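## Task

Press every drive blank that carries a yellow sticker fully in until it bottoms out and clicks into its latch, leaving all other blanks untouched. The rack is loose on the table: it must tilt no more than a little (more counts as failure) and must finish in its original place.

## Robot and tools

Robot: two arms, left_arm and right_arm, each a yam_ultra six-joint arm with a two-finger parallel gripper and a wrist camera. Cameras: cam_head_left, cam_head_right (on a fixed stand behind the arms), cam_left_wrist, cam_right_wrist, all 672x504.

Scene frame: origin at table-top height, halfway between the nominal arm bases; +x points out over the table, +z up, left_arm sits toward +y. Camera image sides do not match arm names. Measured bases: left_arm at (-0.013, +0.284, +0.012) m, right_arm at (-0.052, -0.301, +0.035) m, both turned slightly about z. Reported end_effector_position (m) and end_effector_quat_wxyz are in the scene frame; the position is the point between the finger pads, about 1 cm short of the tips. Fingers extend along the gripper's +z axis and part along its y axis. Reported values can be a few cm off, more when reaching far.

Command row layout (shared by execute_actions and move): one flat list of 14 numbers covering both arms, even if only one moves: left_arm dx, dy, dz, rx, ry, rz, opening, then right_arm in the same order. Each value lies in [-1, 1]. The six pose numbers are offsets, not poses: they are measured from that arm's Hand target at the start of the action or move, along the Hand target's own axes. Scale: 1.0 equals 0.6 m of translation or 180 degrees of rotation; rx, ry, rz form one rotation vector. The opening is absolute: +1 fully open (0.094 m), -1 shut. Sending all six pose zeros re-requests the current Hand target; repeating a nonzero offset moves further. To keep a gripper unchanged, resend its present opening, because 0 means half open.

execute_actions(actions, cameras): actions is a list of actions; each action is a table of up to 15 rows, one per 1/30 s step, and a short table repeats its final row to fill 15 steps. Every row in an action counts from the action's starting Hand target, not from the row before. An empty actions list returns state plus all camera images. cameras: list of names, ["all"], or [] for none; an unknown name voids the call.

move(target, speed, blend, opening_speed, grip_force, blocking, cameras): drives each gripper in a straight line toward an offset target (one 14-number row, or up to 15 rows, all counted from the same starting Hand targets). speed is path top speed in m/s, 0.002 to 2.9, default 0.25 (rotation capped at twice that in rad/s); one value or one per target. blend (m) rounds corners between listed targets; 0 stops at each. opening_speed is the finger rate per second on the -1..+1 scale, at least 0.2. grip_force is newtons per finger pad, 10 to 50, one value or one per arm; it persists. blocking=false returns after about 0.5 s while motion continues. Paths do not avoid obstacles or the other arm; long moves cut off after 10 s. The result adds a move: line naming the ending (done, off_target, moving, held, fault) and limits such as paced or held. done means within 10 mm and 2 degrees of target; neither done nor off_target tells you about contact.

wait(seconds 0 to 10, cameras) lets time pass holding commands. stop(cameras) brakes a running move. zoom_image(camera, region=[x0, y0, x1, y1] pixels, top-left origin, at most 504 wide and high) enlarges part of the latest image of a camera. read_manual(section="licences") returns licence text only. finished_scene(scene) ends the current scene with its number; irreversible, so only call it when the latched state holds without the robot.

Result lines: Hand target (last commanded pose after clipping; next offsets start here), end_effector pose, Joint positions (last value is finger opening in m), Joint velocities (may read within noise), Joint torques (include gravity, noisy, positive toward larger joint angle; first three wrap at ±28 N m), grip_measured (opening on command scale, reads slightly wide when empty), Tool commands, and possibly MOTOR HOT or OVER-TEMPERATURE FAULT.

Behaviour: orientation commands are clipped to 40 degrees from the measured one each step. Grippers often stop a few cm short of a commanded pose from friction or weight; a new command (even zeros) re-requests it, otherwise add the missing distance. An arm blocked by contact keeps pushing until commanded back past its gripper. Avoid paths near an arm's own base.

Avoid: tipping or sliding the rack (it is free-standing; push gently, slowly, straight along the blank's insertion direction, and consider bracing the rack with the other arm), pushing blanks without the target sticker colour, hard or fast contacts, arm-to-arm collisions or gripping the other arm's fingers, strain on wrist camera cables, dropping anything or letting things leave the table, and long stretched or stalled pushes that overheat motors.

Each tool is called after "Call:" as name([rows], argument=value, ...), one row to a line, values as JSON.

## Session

Call:
execute_actions(actions=[])

Scene clock: 0.00 s.
left_arm: end_effector_position=(+0.3172, +0.2883, +0.3071) grip_measured=+1.000 end_effector_quat_wxyz=(+0.478, -0.116, +0.791, -0.364) | right_arm: end_effector_position=(+0.2194, -0.3113, +0.3402) grip_measured=+1.000 end_effector_quat_wxyz=(+0.569, +0.170, +0.783, +0.184)
Joint positions: left_arm=[0.496 1.041 0.924 -0.35 0.905 -0.418 0.094] | right_arm=[-0.237 0.627 0.815 -0.497 -0.358 0.414 0.094]
Joint velocities: within noise
Joint torques (N m): no reading
Heat: left arm: 29 °C; right arm: 30 °C.
Hand target: left_arm +0.3155, +0.2839, +0.3206; +0.493, -0.095, +0.785, -0.362 | right_arm +0.2186, -0.3117, +0.3463; +0.576, +0.165, +0.780, +0.181
Tool commands: left_gripper/opening=+1.0 right_gripper/opening=+1.0

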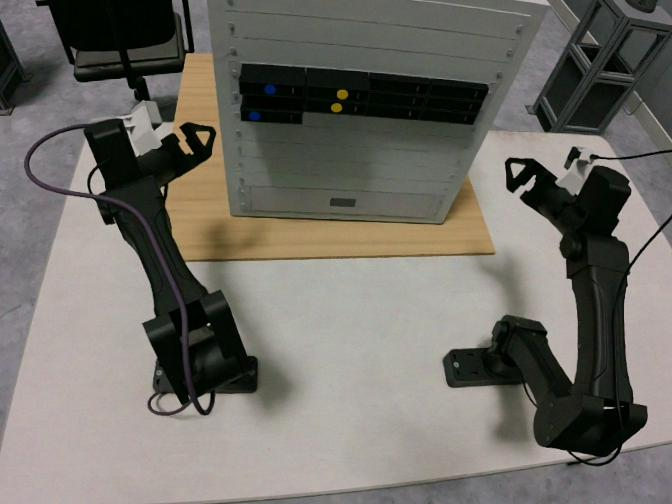

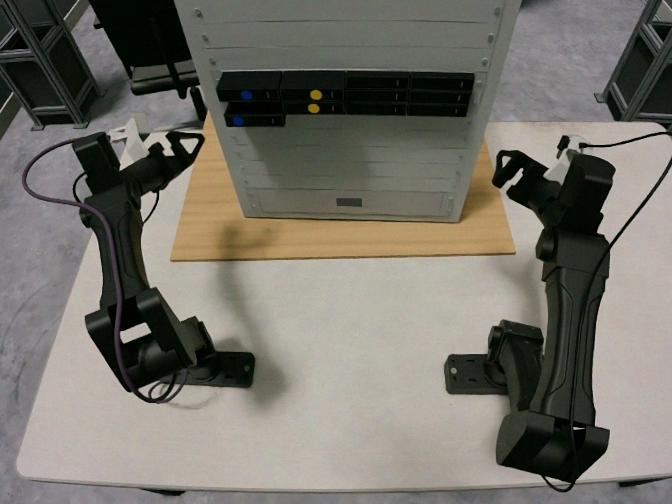

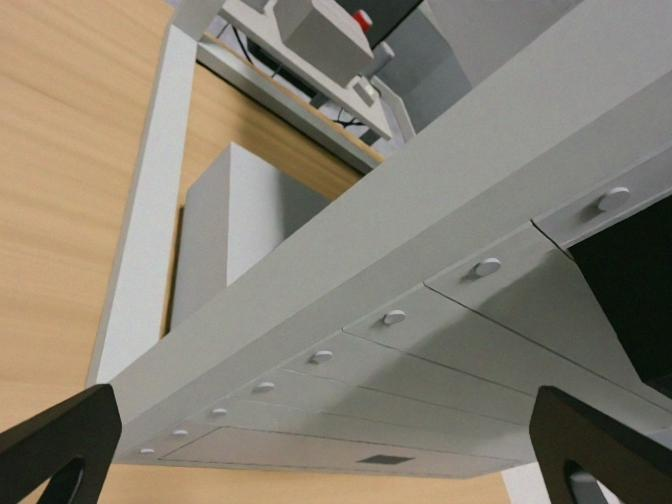

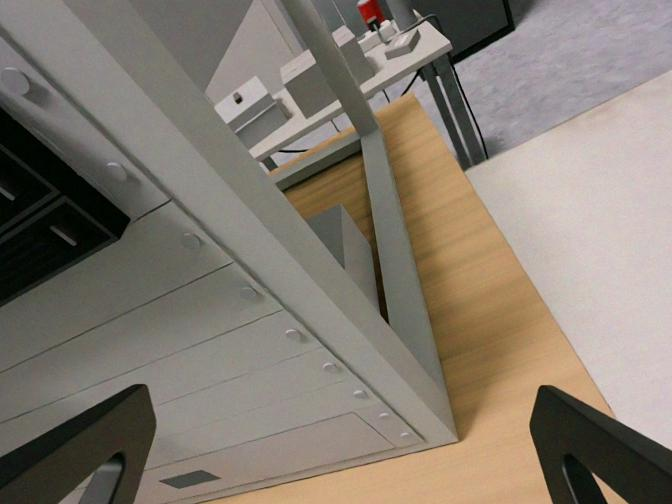

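Call:
move(target=[0.164,-0.302,-0.057,-0.124,-0.1357,0.2124,-0.97,0,0,0,0,0,0,1], cameras=["cam_left_wrist","cam_head_left"])

Scene clock: 5.03 s.
left_arm: end_effector_position=(+0.1990, +0.1096, +0.3720) grip_measured=-0.969 end_effector_quat_wxyz=(+0.699, +0.033, +0.714, +0.009) | right_arm: end_effector_position=(+0.2194, -0.3113, +0.3402) grip_measured=+1.000 end_effector_quat_wxyz=(+0.569, +0.170, +0.783, +0.184)
Joint positions: left_arm=[-1.346 0.889 0.841 -0.055 -1.354 -0.042 0.001] | right_arm=[-0.237 0.627 0.815 -0.497 -0.358 0.414 0.094]
Joint torques (N m): left_arm=[0.36 -1.51 5.5 1.97 -0.2 0.1] | right_arm=[-0.05 0.23 7.31 1.58 -0.08 -0.04]
Heat: left arm: 29 °C; right arm: 31 °C.
Hand target: left_arm +0.2002, +0.1199, +0.3798; +0.707, +0.000, +0.707, -0.001 | right_arm +0.2186, -0.3117, +0.3463; +0.576, +0.165, +0.780, +0.181
Off the commanded pose: left_arm 0.013 m, 4 deg | right_arm 0.006 m, 1 deg.
move: off_target (left_arm)
Images, in order (width x height): cam_head_left 672x504, cam_left_wrist 672x504.

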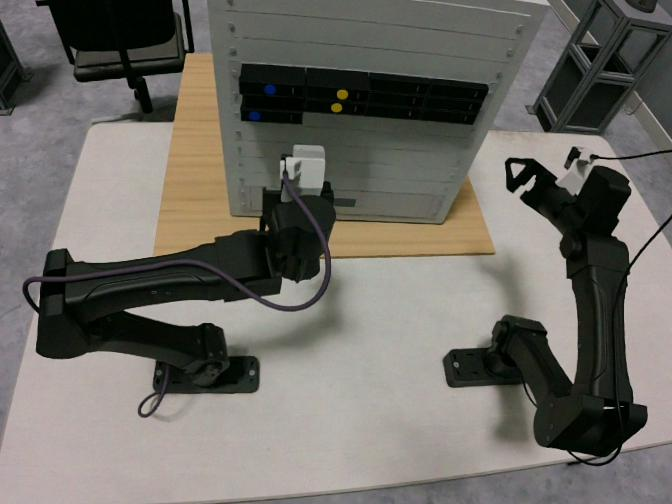

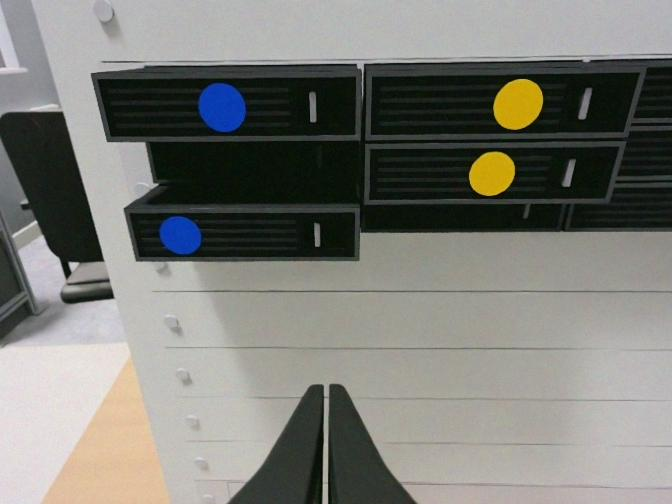

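Call:
move(target=[-0.103,-0.117,0.125,0,-0.007,0,-0.97,0,0,0,0,0,0,1], cameras=["cam_left_wrist"], speed=0.2)

Scene clock: 8.40 s.
left_arm: end_effector_position=(+0.2754, +0.0511, +0.4183) grip_measured=-0.969 end_effector_quat_wxyz=(+0.702, +0.020, +0.712, +0.033) | right_arm: end_effector_position=(+0.2194, -0.3113, +0.3402) grip_measured=+1.000 end_effector_quat_wxyz=(+0.569, +0.170, +0.783, +0.184)
Joint positions: left_arm=[-1.102 1.265 1.189 0.041 -1.162 0.044 0.001] | right_arm=[-0.237 0.627 0.815 -0.497 -0.358 0.414 0.094]
Joint torques (N m): left_arm=[0.65 -3.38 9.1 1.93 0.19 0.07] | right_arm=[-0.03 0.24 7.32 1.59 -0.08 -0.05]
Heat: left arm: 29 °C; right arm: 31 °C.
Hand target: left_arm +0.2752, +0.0497, +0.4416; +0.715, +0.000, +0.700, -0.001 | right_arm +0.2186, -0.3117, +0.3463; +0.576, +0.165, +0.780, +0.181
Off the commanded pose: left_arm 0.023 m, 5 deg | right_arm 0.006 m, 1 deg.
move: off_target (left_arm)
Images, in order (width x height): cam_left_wrist 672x504.

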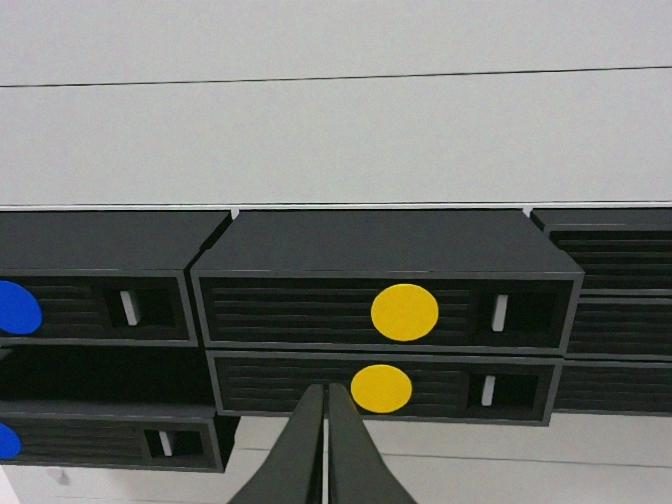

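Call:
move([
  [-0.02,-0.03,0.03,0,-0.012,0,-0.97,0,0,0,0,0,0,1],
  [-0.02,-0.03,0.068,0,-0.012,0,-0.97,0,0,0,0,0,0,1],
], cameras=["cam_left_wrist"], speed=[0.1,0.05], blend=[0.008,0])

Scene clock: 10.80 s.
left_arm: end_effector_position=(+0.3136, +0.0320, +0.4289) grip_measured=-0.969 end_effector_quat_wxyz=(+0.710, +0.025, +0.703, +0.034) | right_arm: end_effector_position=(+0.2194, -0.3113, +0.3402) grip_measured=+1.000 end_effector_quat_wxyz=(+0.569, +0.170, +0.783, +0.184)
Joint positions: left_arm=[-1.008 1.392 1.292 0.124 -1.063 0.103 0.001] | right_arm=[-0.237 0.627 0.815 -0.497 -0.358 0.414 0.094]
Joint torques (N m): left_arm=[0.65 -4.38 9.25 2.13 0.28 0.02] | right_arm=[-0.03 0.21 7.32 1.58 -0.08 -0.04]
Heat: left arm: 30 °C; right arm: 31 °C.
Hand target: left_arm +0.3158, +0.0317, +0.4545; +0.728, +0.000, +0.686, -0.001 | right_arm +0.2186, -0.3117, +0.3463; +0.576, +0.165, +0.780, +0.181
Off the commanded pose: left_arm 0.026 m, 6 deg | right_arm 0.006 m, 1 deg.
move: off_target (left_arm)
Images, in order (width x height): cam_left_wrist 672x504.

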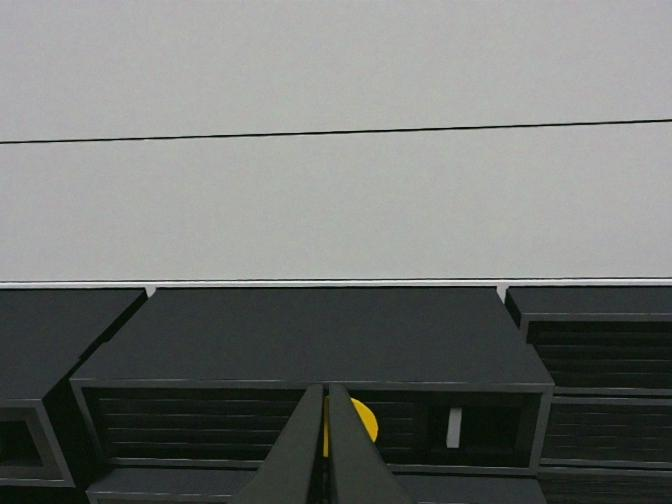

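Call:
move(target=[0.005,-0.003,0.028,0,0.0,0,-0.97,0,0,0,0,0,0,1], cameras=["cam_left_wrist","cam_head_left"], speed=0.04)

Scene clock: 12.27 s.
left_arm: end_effector_position=(+0.3296, +0.0286, +0.4256) grip_measured=-0.969 end_effector_quat_wxyz=(+0.708, +0.030, +0.704, +0.036) | right_arm: end_effector_position=(+0.2194, -0.3113, +0.3402) grip_measured=+1.000 end_effector_quat_wxyz=(+0.569, +0.170, +0.783, +0.184)
Joint positions: left_arm=[-0.967 1.43 1.318 0.124 -1.017 0.103 0.001] | right_arm=[-0.237 0.627 0.815 -0.497 -0.358 0.414 0.094]
Joint torques (N m): left_arm=[0.69 -4.67 9.24 2.17 0.26 -0.09] | right_arm=[-0.03 0.23 7.34 1.58 -0.08 -0.04]
Heat: left arm: 30 °C; right arm: 31 °C.
Hand target: left_arm +0.3327, +0.0298, +0.4525; +0.728, +0.000, +0.686, -0.001 | right_arm +0.2186, -0.3117, +0.3463; +0.576, +0.165, +0.780, +0.181
Off the commanded pose: left_arm 0.027 m, 6 deg | right_arm 0.006 m, 1 deg.
move: off_target (left_arm)
Images, in order (width x height): cam_head_left 672x504, cam_left_wrist 672x504.

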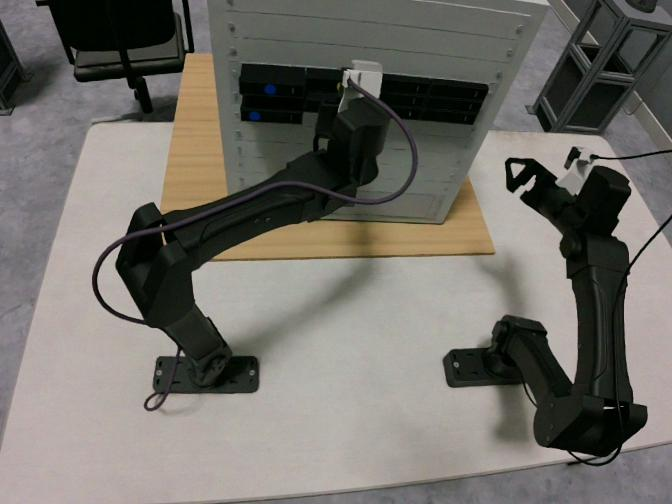

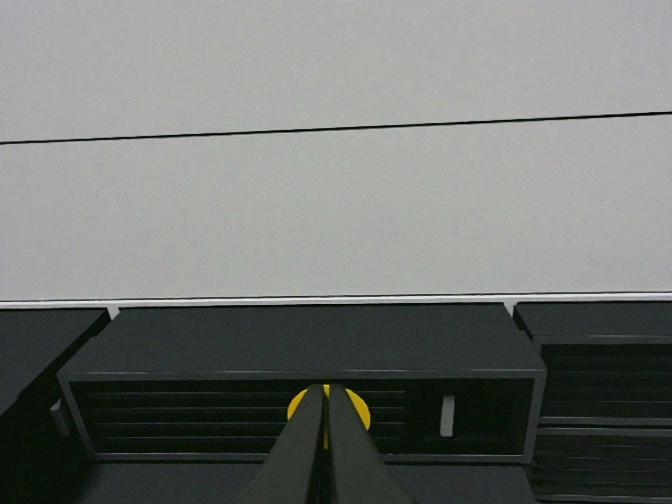

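Call:
move(target=[-0.003,0.003,0.025,0,0.0,0,-0.97,0,0,0,0,0,0,1], cameras=["cam_left_wrist","cam_head_left"], speed=0.04)

Scene clock: 13.70 s.
left_arm: end_effector_position=(+0.3424, +0.0297, +0.4297) grip_measured=-0.969 end_effector_quat_wxyz=(+0.710, +0.028, +0.703, +0.034) | right_arm: end_effector_position=(+0.2194, -0.3113, +0.3402) grip_measured=+1.000 end_effector_quat_wxyz=(+0.569, +0.170, +0.783, +0.184)
Joint positions: left_arm=[-0.93 1.455 1.35 0.124 -0.98 0.103 0.001] | right_arm=[-0.237 0.627 0.815 -0.497 -0.358 0.414 0.094]
Joint torques (N m): left_arm=[1.16 -4.67 9.54 2.03 0.32 -0.17] | right_arm=[-0.06 0.23 7.31 1.59 -0.08 -0.04]
Heat: left arm: 30 °C; right arm: 31 °C.
Hand target: left_arm +0.3476, +0.0316, +0.4552; +0.728, +0.000, +0.686, -0.001 | right_arm +0.2186, -0.3117, +0.3463; +0.576, +0.165, +0.780, +0.181
Off the commanded pose: left_arm 0.026 m, 6 deg | right_arm 0.006 m, 1 deg.
move: off_target (left_arm)
Images, in order (width x height): cam_head_left 672x504, cam_left_wrist 672x504.

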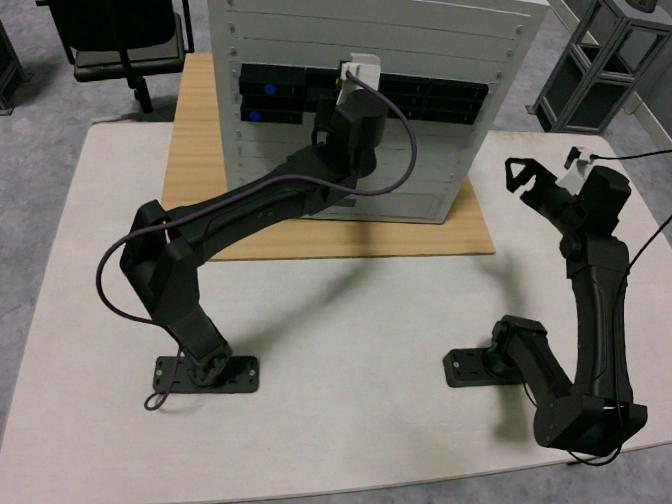

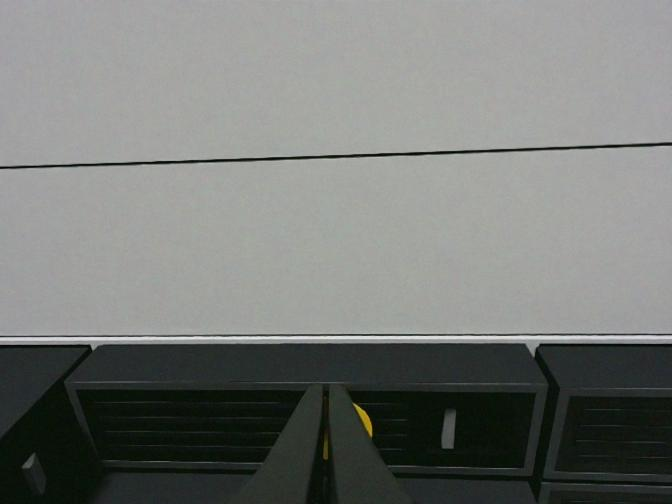

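Call:
move(target=[0.003,0.003,0.022,0,0.0,0,-0.97,0,0,0,0,0,0,1], cameras=["cam_left_wrist","cam_head_left"], speed=0.04)

Scene clock: 15.17 s.
left_arm: end_effector_position=(+0.3428, +0.0297, +0.4297) grip_measured=-0.969 end_effector_quat_wxyz=(+0.710, +0.029, +0.703, +0.033) | right_arm: end_effector_position=(+0.2194, -0.3113, +0.3402) grip_measured=+1.000 end_effector_quat_wxyz=(+0.569, +0.170, +0.783, +0.184)
Joint positions: left_arm=[-0.929 1.455 1.35 0.124 -0.977 0.103 0.001] | right_arm=[-0.237 0.627 0.815 -0.497 -0.358 0.414 0.094]
Joint torques (N m): left_arm=[4.07 -3.36 10.41 2.1 0.66 -0.19] | right_arm=[-0.05 0.2 7.31 1.59 -0.08 -0.04]
Heat: left arm: 30 °C; right arm: 32 °C.
Hand target: left_arm +0.3609, +0.0334, +0.4541; +0.728, +0.000, +0.686, -0.001 | right_arm +0.2186, -0.3117, +0.3463; +0.576, +0.165, +0.780, +0.181
Off the commanded pose: left_arm 0.031 m, 6 deg | right_arm 0.006 m, 1 deg.
move: off_target (left_arm)
Images, in order (width x height): cam_head_left 672x504, cam_left_wrist 672x504.

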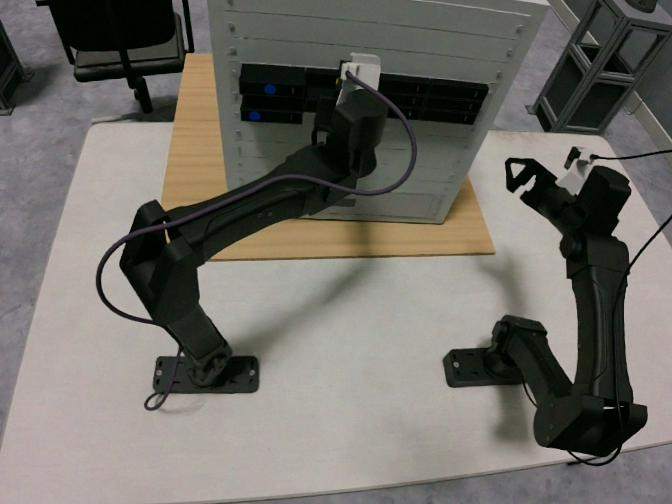

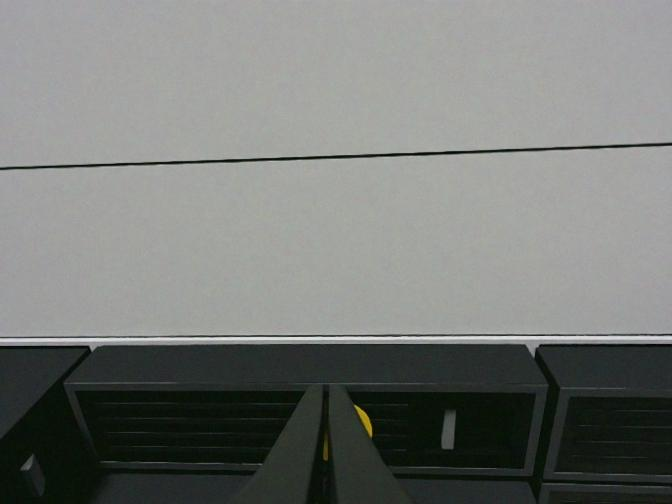

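Call:
move([
  [0,-0.006,-0.05,0,0.0,0,-0.97,0,0,0,0,0,0,1],
  [0.0,-0.006,-0.12,0,0.0,0,-0.97,0,0,0,0,0,0,1],
  [0.06,-0.008,-0.12,0,0.008,0,-0.97,0,0,0,0,0,0,1],
], cameras=["cam_left_wrist","cam_head_left"], speed=[0.1,0.15,0.15], blend=[0.01,0.005,0])

Scene clock: 17.80 s.
left_arm: end_effector_position=(+0.2934, +0.0208, +0.3989) grip_measured=-0.969 end_effector_quat_wxyz=(+0.705, +0.037, +0.707, +0.027) | right_arm: end_effector_position=(+0.2194, -0.3113, +0.3402) grip_measured=+1.000 end_effector_quat_wxyz=(+0.569, +0.170, +0.783, +0.184)
Joint positions: left_arm=[-1.081 1.369 1.174 0.187 -1.109 0.082 0.001] | right_arm=[-0.237 0.627 0.815 -0.497 -0.358 0.414 0.094]
Joint torques (N m): left_arm=[-0.09 -5.85 5.91 2.17 -0.11 -0.17] | right_arm=[-0.05 0.21 7.32 1.59 -0.08 -0.04]
Heat: left arm: 30 °C; right arm: 32 °C.
Hand target: left_arm +0.2911, +0.0286, +0.4140; +0.719, +0.000, +0.695, -0.001 | right_arm +0.2186, -0.3117, +0.3463; +0.576, +0.165, +0.780, +0.181
Off the commanded pose: left_arm 0.017 m, 6 deg | right_arm 0.006 m, 1 deg.
move: off_target (left_arm)
Images, in order (width x height): cam_head_left 672x504, cam_left_wrist 672x504.

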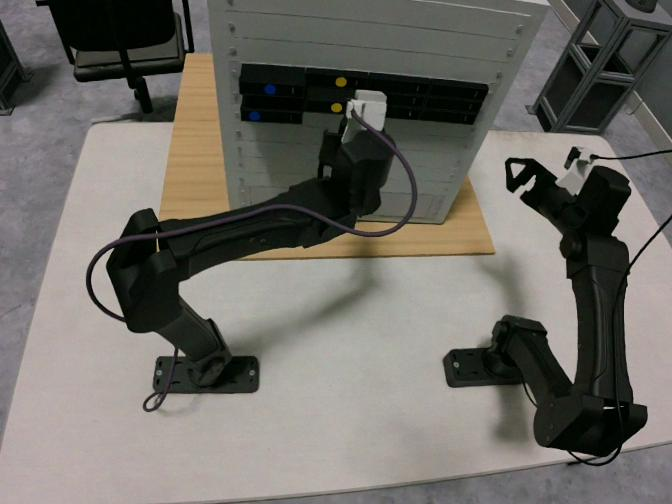

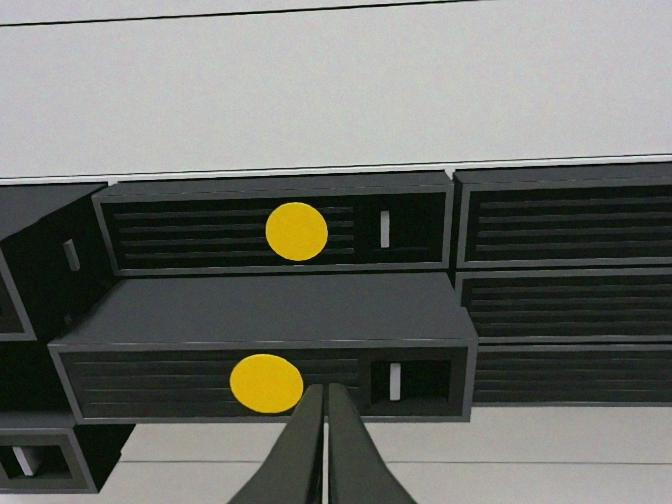

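Call:
move([
  [0.013,0.018,0.0,0,0.0,0,-0.97,0,0,0,0,0,0,1],
  [0.012,0.018,0.055,0,0.0,0,-0.97,0,0,0,0,0,0,1],
], cameras=["cam_left_wrist"], speed=[0.08,0.05], blend=[0.005,0])

Scene clock: 20.23 s.
left_arm: end_effector_position=(+0.3218, +0.0414, +0.3817) grip_measured=-0.969 end_effector_quat_wxyz=(+0.700, +0.032, +0.713, +0.041) | right_arm: end_effector_position=(+0.2194, -0.3113, +0.3402) grip_measured=+1.000 end_effector_quat_wxyz=(+0.569, +0.170, +0.783, +0.184)
Joint positions: left_arm=[-0.969 1.369 1.123 0.212 -1.024 0.074 0.001] | right_arm=[-0.237 0.627 0.815 -0.497 -0.358 0.414 0.094]
Joint torques (N m): left_arm=[0.66 -4.4 9.1 2.19 0.21 -0.18] | right_arm=[-0.05 0.23 7.32 1.58 -0.08 -0.04]
Heat: left arm: 30 °C; right arm: 32 °C.
Hand target: left_arm +0.3243, +0.0394, +0.4079; +0.719, +0.000, +0.695, -0.001 | right_arm +0.2186, -0.3117, +0.3463; +0.576, +0.165, +0.780, +0.181
Off the commanded pose: left_arm 0.026 m, 7 deg | right_arm 0.006 m, 1 deg.
move: off_target (left_arm)
Images, in order (width x height): cam_left_wrist 672x504.

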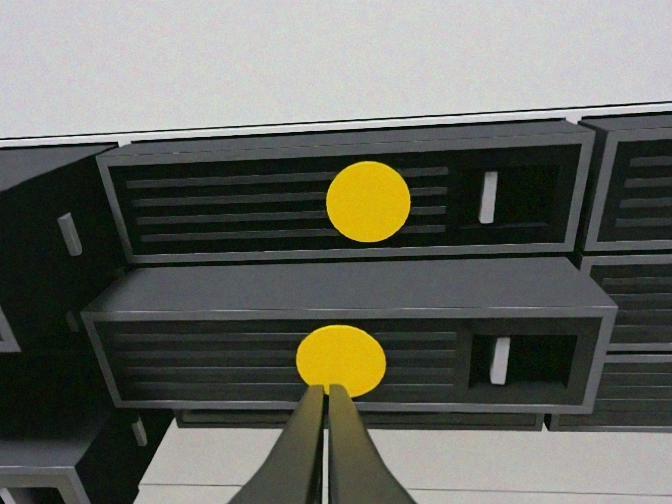

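Call:
move([
  [-0.008,-0.008,-0.025,0,-0.015,0,-0.97,0,0,0,0,0,0,1],
  [-0.016,-0.008,-0.008,0,-0.015,0,-0.97,0,0,0,0,0,0,1],
  [-0.015,-0.006,0.03,0,-0.015,0,-0.97,0,0,0,0,0,0,1],
], cameras=["cam_left_wrist","cam_head_left"], speed=0.06, blend=[0.005,0.003,0])

Scene clock: 22.47 s.
left_arm: end_effector_position=(+0.3373, +0.0358, +0.3899) grip_measured=-0.969 end_effector_quat_wxyz=(+0.716, +0.024, +0.697, +0.032) | right_arm: end_effector_position=(+0.2194, -0.3113, +0.3402) grip_measured=+1.000 end_effector_quat_wxyz=(+0.569, +0.170, +0.783, +0.184)
Joint positions: left_arm=[-0.933 1.418 1.141 0.324 -0.985 0.119 0.001] | right_arm=[-0.237 0.627 0.815 -0.497 -0.358 0.414 0.094]
Joint torques (N m): left_arm=[0.84 -4.62 9.51 2.14 0.34 0] | right_arm=[-0.03 0.23 7.31 1.58 -0.08 -0.04]
Heat: left arm: 30 °C; right arm: 32 °C.
Hand target: left_arm +0.3420, +0.0358, +0.4175; +0.735, +0.000, +0.678, -0.001 | right_arm +0.2186, -0.3117, +0.3463; +0.576, +0.165, +0.780, +0.181
Off the commanded pose: left_arm 0.028 m, 6 deg | right_arm 0.006 m, 1 deg.
move: off_target (left_arm)
Images, in order (width x height): cam_head_left 672x504, cam_left_wrist 672x504.

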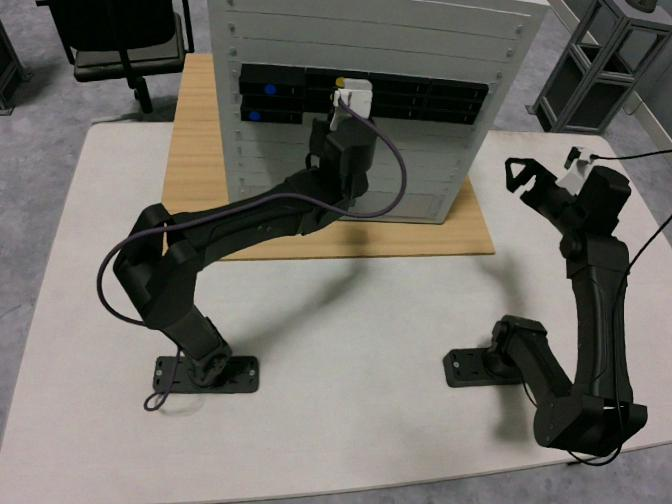

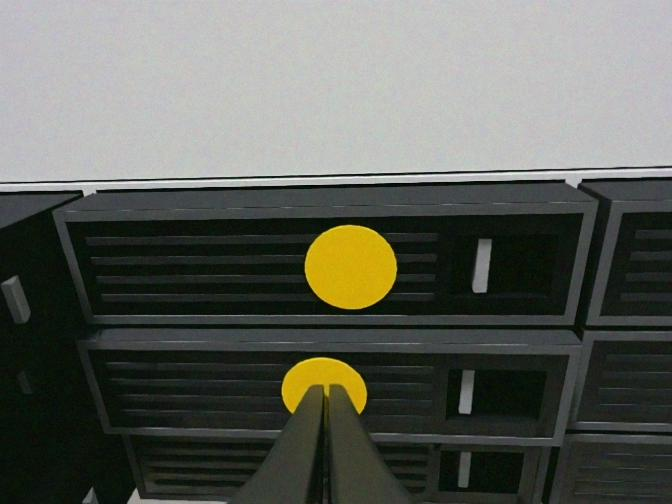

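Well centred. Finish the push.

Call:
move(target=[0,0,0.022,0,0,0,-0.97,0,0,0,0,0,0,1], cameras=["cam_left_wrist","cam_head_left"], speed=0.04)

Scene clock: 23.83 s.
left_arm: end_effector_position=(+0.3430, +0.0352, +0.3909) grip_measured=-0.969 end_effector_quat_wxyz=(+0.716, +0.026, +0.697, +0.031) | right_arm: end_effector_position=(+0.2194, -0.3113, +0.3402) grip_measured=+1.000 end_effector_quat_wxyz=(+0.569, +0.170, +0.783, +0.184)
Joint positions: left_arm=[-0.918 1.43 1.155 0.322 -0.966 0.119 0.001] | right_arm=[-0.237 0.627 0.815 -0.497 -0.358 0.414 0.094]
Joint torques (N m): left_arm=[2.48 -3.62 10.56 2.09 0.5 -0.06] | right_arm=[-0.05 0.21 7.32 1.58 -0.08 -0.04]
Heat: left arm: 30 °C; right arm: 32 °C.
Hand target: left_arm +0.3552, +0.0358, +0.4186; +0.735, +0.000, +0.678, -0.001 | right_arm +0.2186, -0.3117, +0.3463; +0.576, +0.165, +0.780, +0.181
Off the commanded pose: left_arm 0.030 m, 6 deg | right_arm 0.006 m, 1 deg.
move: off_target (left_arm)
Images, in order (width x height): cam_head_left 672x504, cam_left_wrist 672x504.

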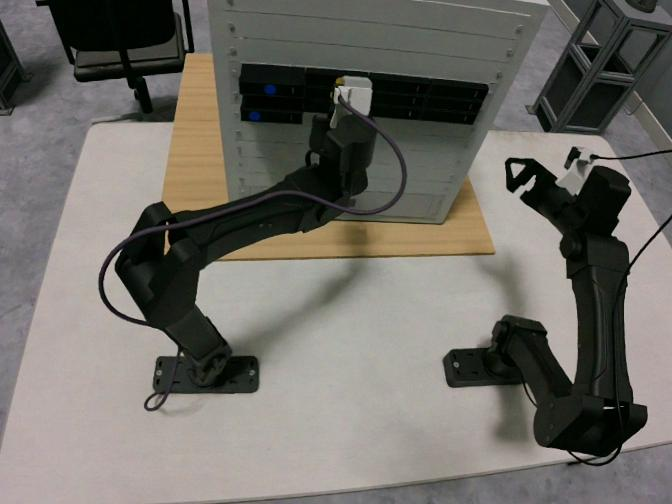

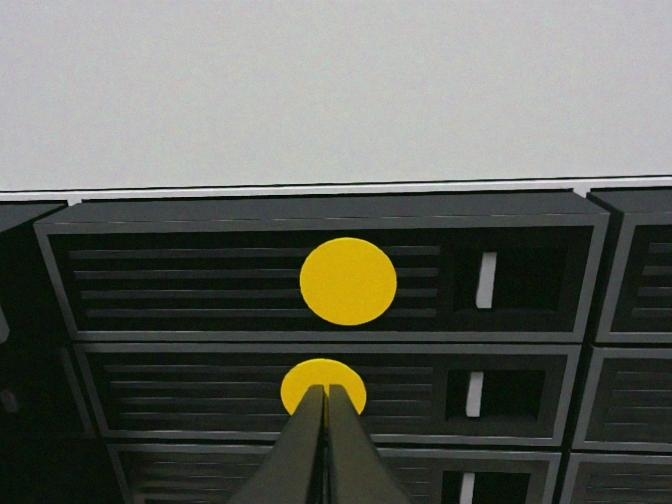

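Call:
move(target=[0,0,0.013,0,0,0,-0.97,0,0,0,0,0,0,1], speed=0.04)

Call:
move([
  [0,-0.003,-0.06,0,0.0,0,-0.97,0,0,0,0,0,0,1],
  [0.0,0.0,-0.25,0,0.0,0,-0.97,0,0,0,0,0,0,1],
], cameras=["all"], speed=[0.1,0.2], blend=[0.01,0])

Scene clock: 25.90 s.
left_arm: end_effector_position=(+0.3428, +0.0346, +0.3916) grip_measured=-0.969 end_effector_quat_wxyz=(+0.716, +0.025, +0.697, +0.031) | right_arm: end_effector_position=(+0.2194, -0.3113, +0.3402) grip_measured=+1.000 end_effector_quat_wxyz=(+0.569, +0.170, +0.783, +0.184)
Joint positions: left_arm=[-0.919 1.432 1.158 0.322 -0.968 0.119 0.001] | right_arm=[-0.237 0.627 0.815 -0.497 -0.358 0.414 0.094]
Joint torques (N m): left_arm=[4.15 -2.84 11.51 2.09 0.7 -0.08] | right_arm=[-0.05 0.23 7.34 1.59 -0.08 -0.04]
Heat: left arm: 31 °C; right arm: 32 °C.
Hand target: left_arm +0.3630, +0.0358, +0.4192; +0.735, +0.000, +0.678, -0.001 | right_arm +0.2186, -0.3117, +0.3463; +0.576, +0.165, +0.780, +0.181
Off the commanded pose: left_arm 0.034 m, 6 deg | right_arm 0.006 m, 1 deg.
move: off_target (left_arm)

Scene clock: 28.40 s.
left_arm: end_effector_position=(+0.2146, +0.0292, +0.4008) grip_measured=-0.969 end_effector_quat_wxyz=(+0.730, +0.023, +0.683, +0.013) | right_arm: end_effector_position=(+0.2194, -0.3113, +0.3402) grip_measured=+1.000 end_effector_quat_wxyz=(+0.569, +0.170, +0.783, +0.184)
Joint positions: left_arm=[-1.344 1.254 0.954 0.627 -1.36 0.372 0.001] | right_arm=[-0.237 0.627 0.815 -0.497 -0.358 0.414 0.094]
Joint torques (N m): left_arm=[-0.49 -3.86 5.46 1.71 0.1 0.09] | right_arm=[-0.01 0.24 7.32 1.58 -0.08 -0.04]
Heat: left arm: 31 °C; right arm: 32 °C.
Hand target: left_arm +0.2135, +0.0359, +0.4071; +0.735, +0.000, +0.678, -0.001 | right_arm +0.2186, -0.3117, +0.3463; +0.576, +0.165, +0.780, +0.181
Off the commanded pose: left_arm 0.009 m, 3 deg | right_arm 0.006 m, 1 deg.
move: off_target (left_arm)

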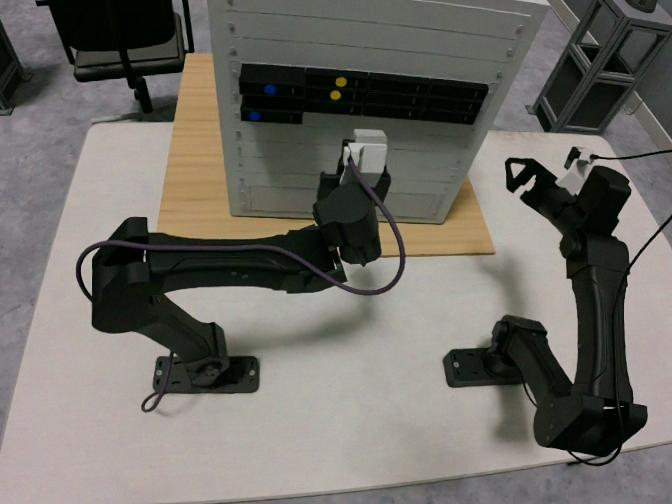

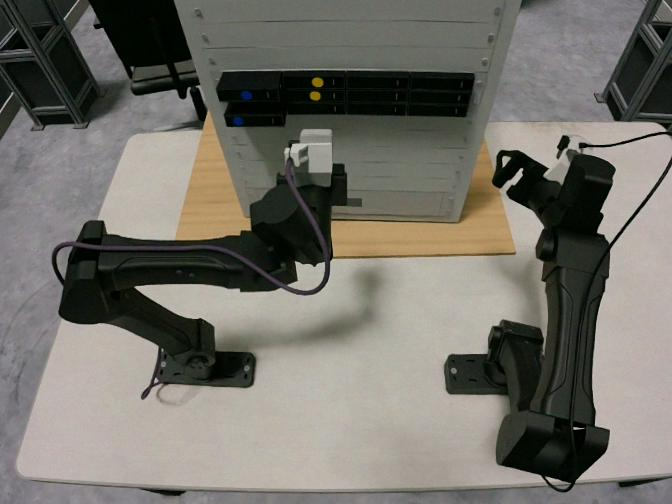

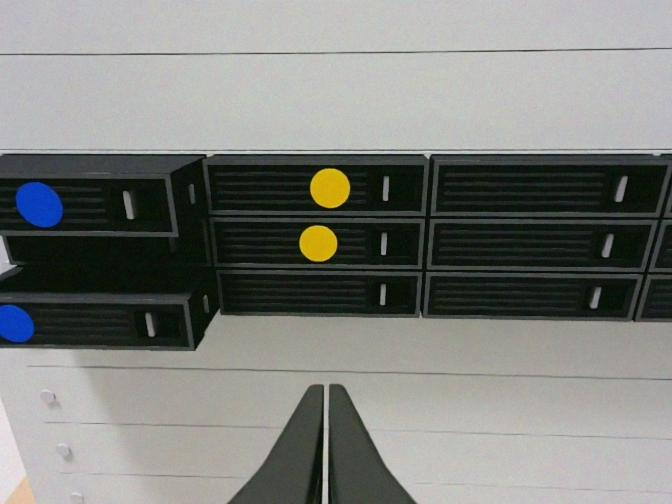

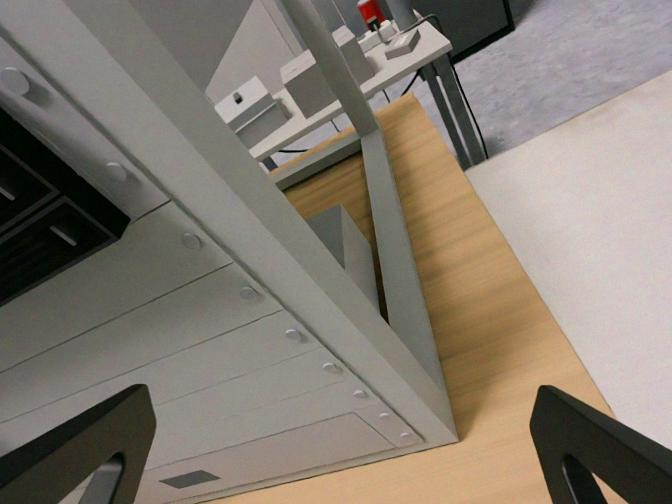

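Call:
finished_scene(scene=2)

The scene is finished: the task was done.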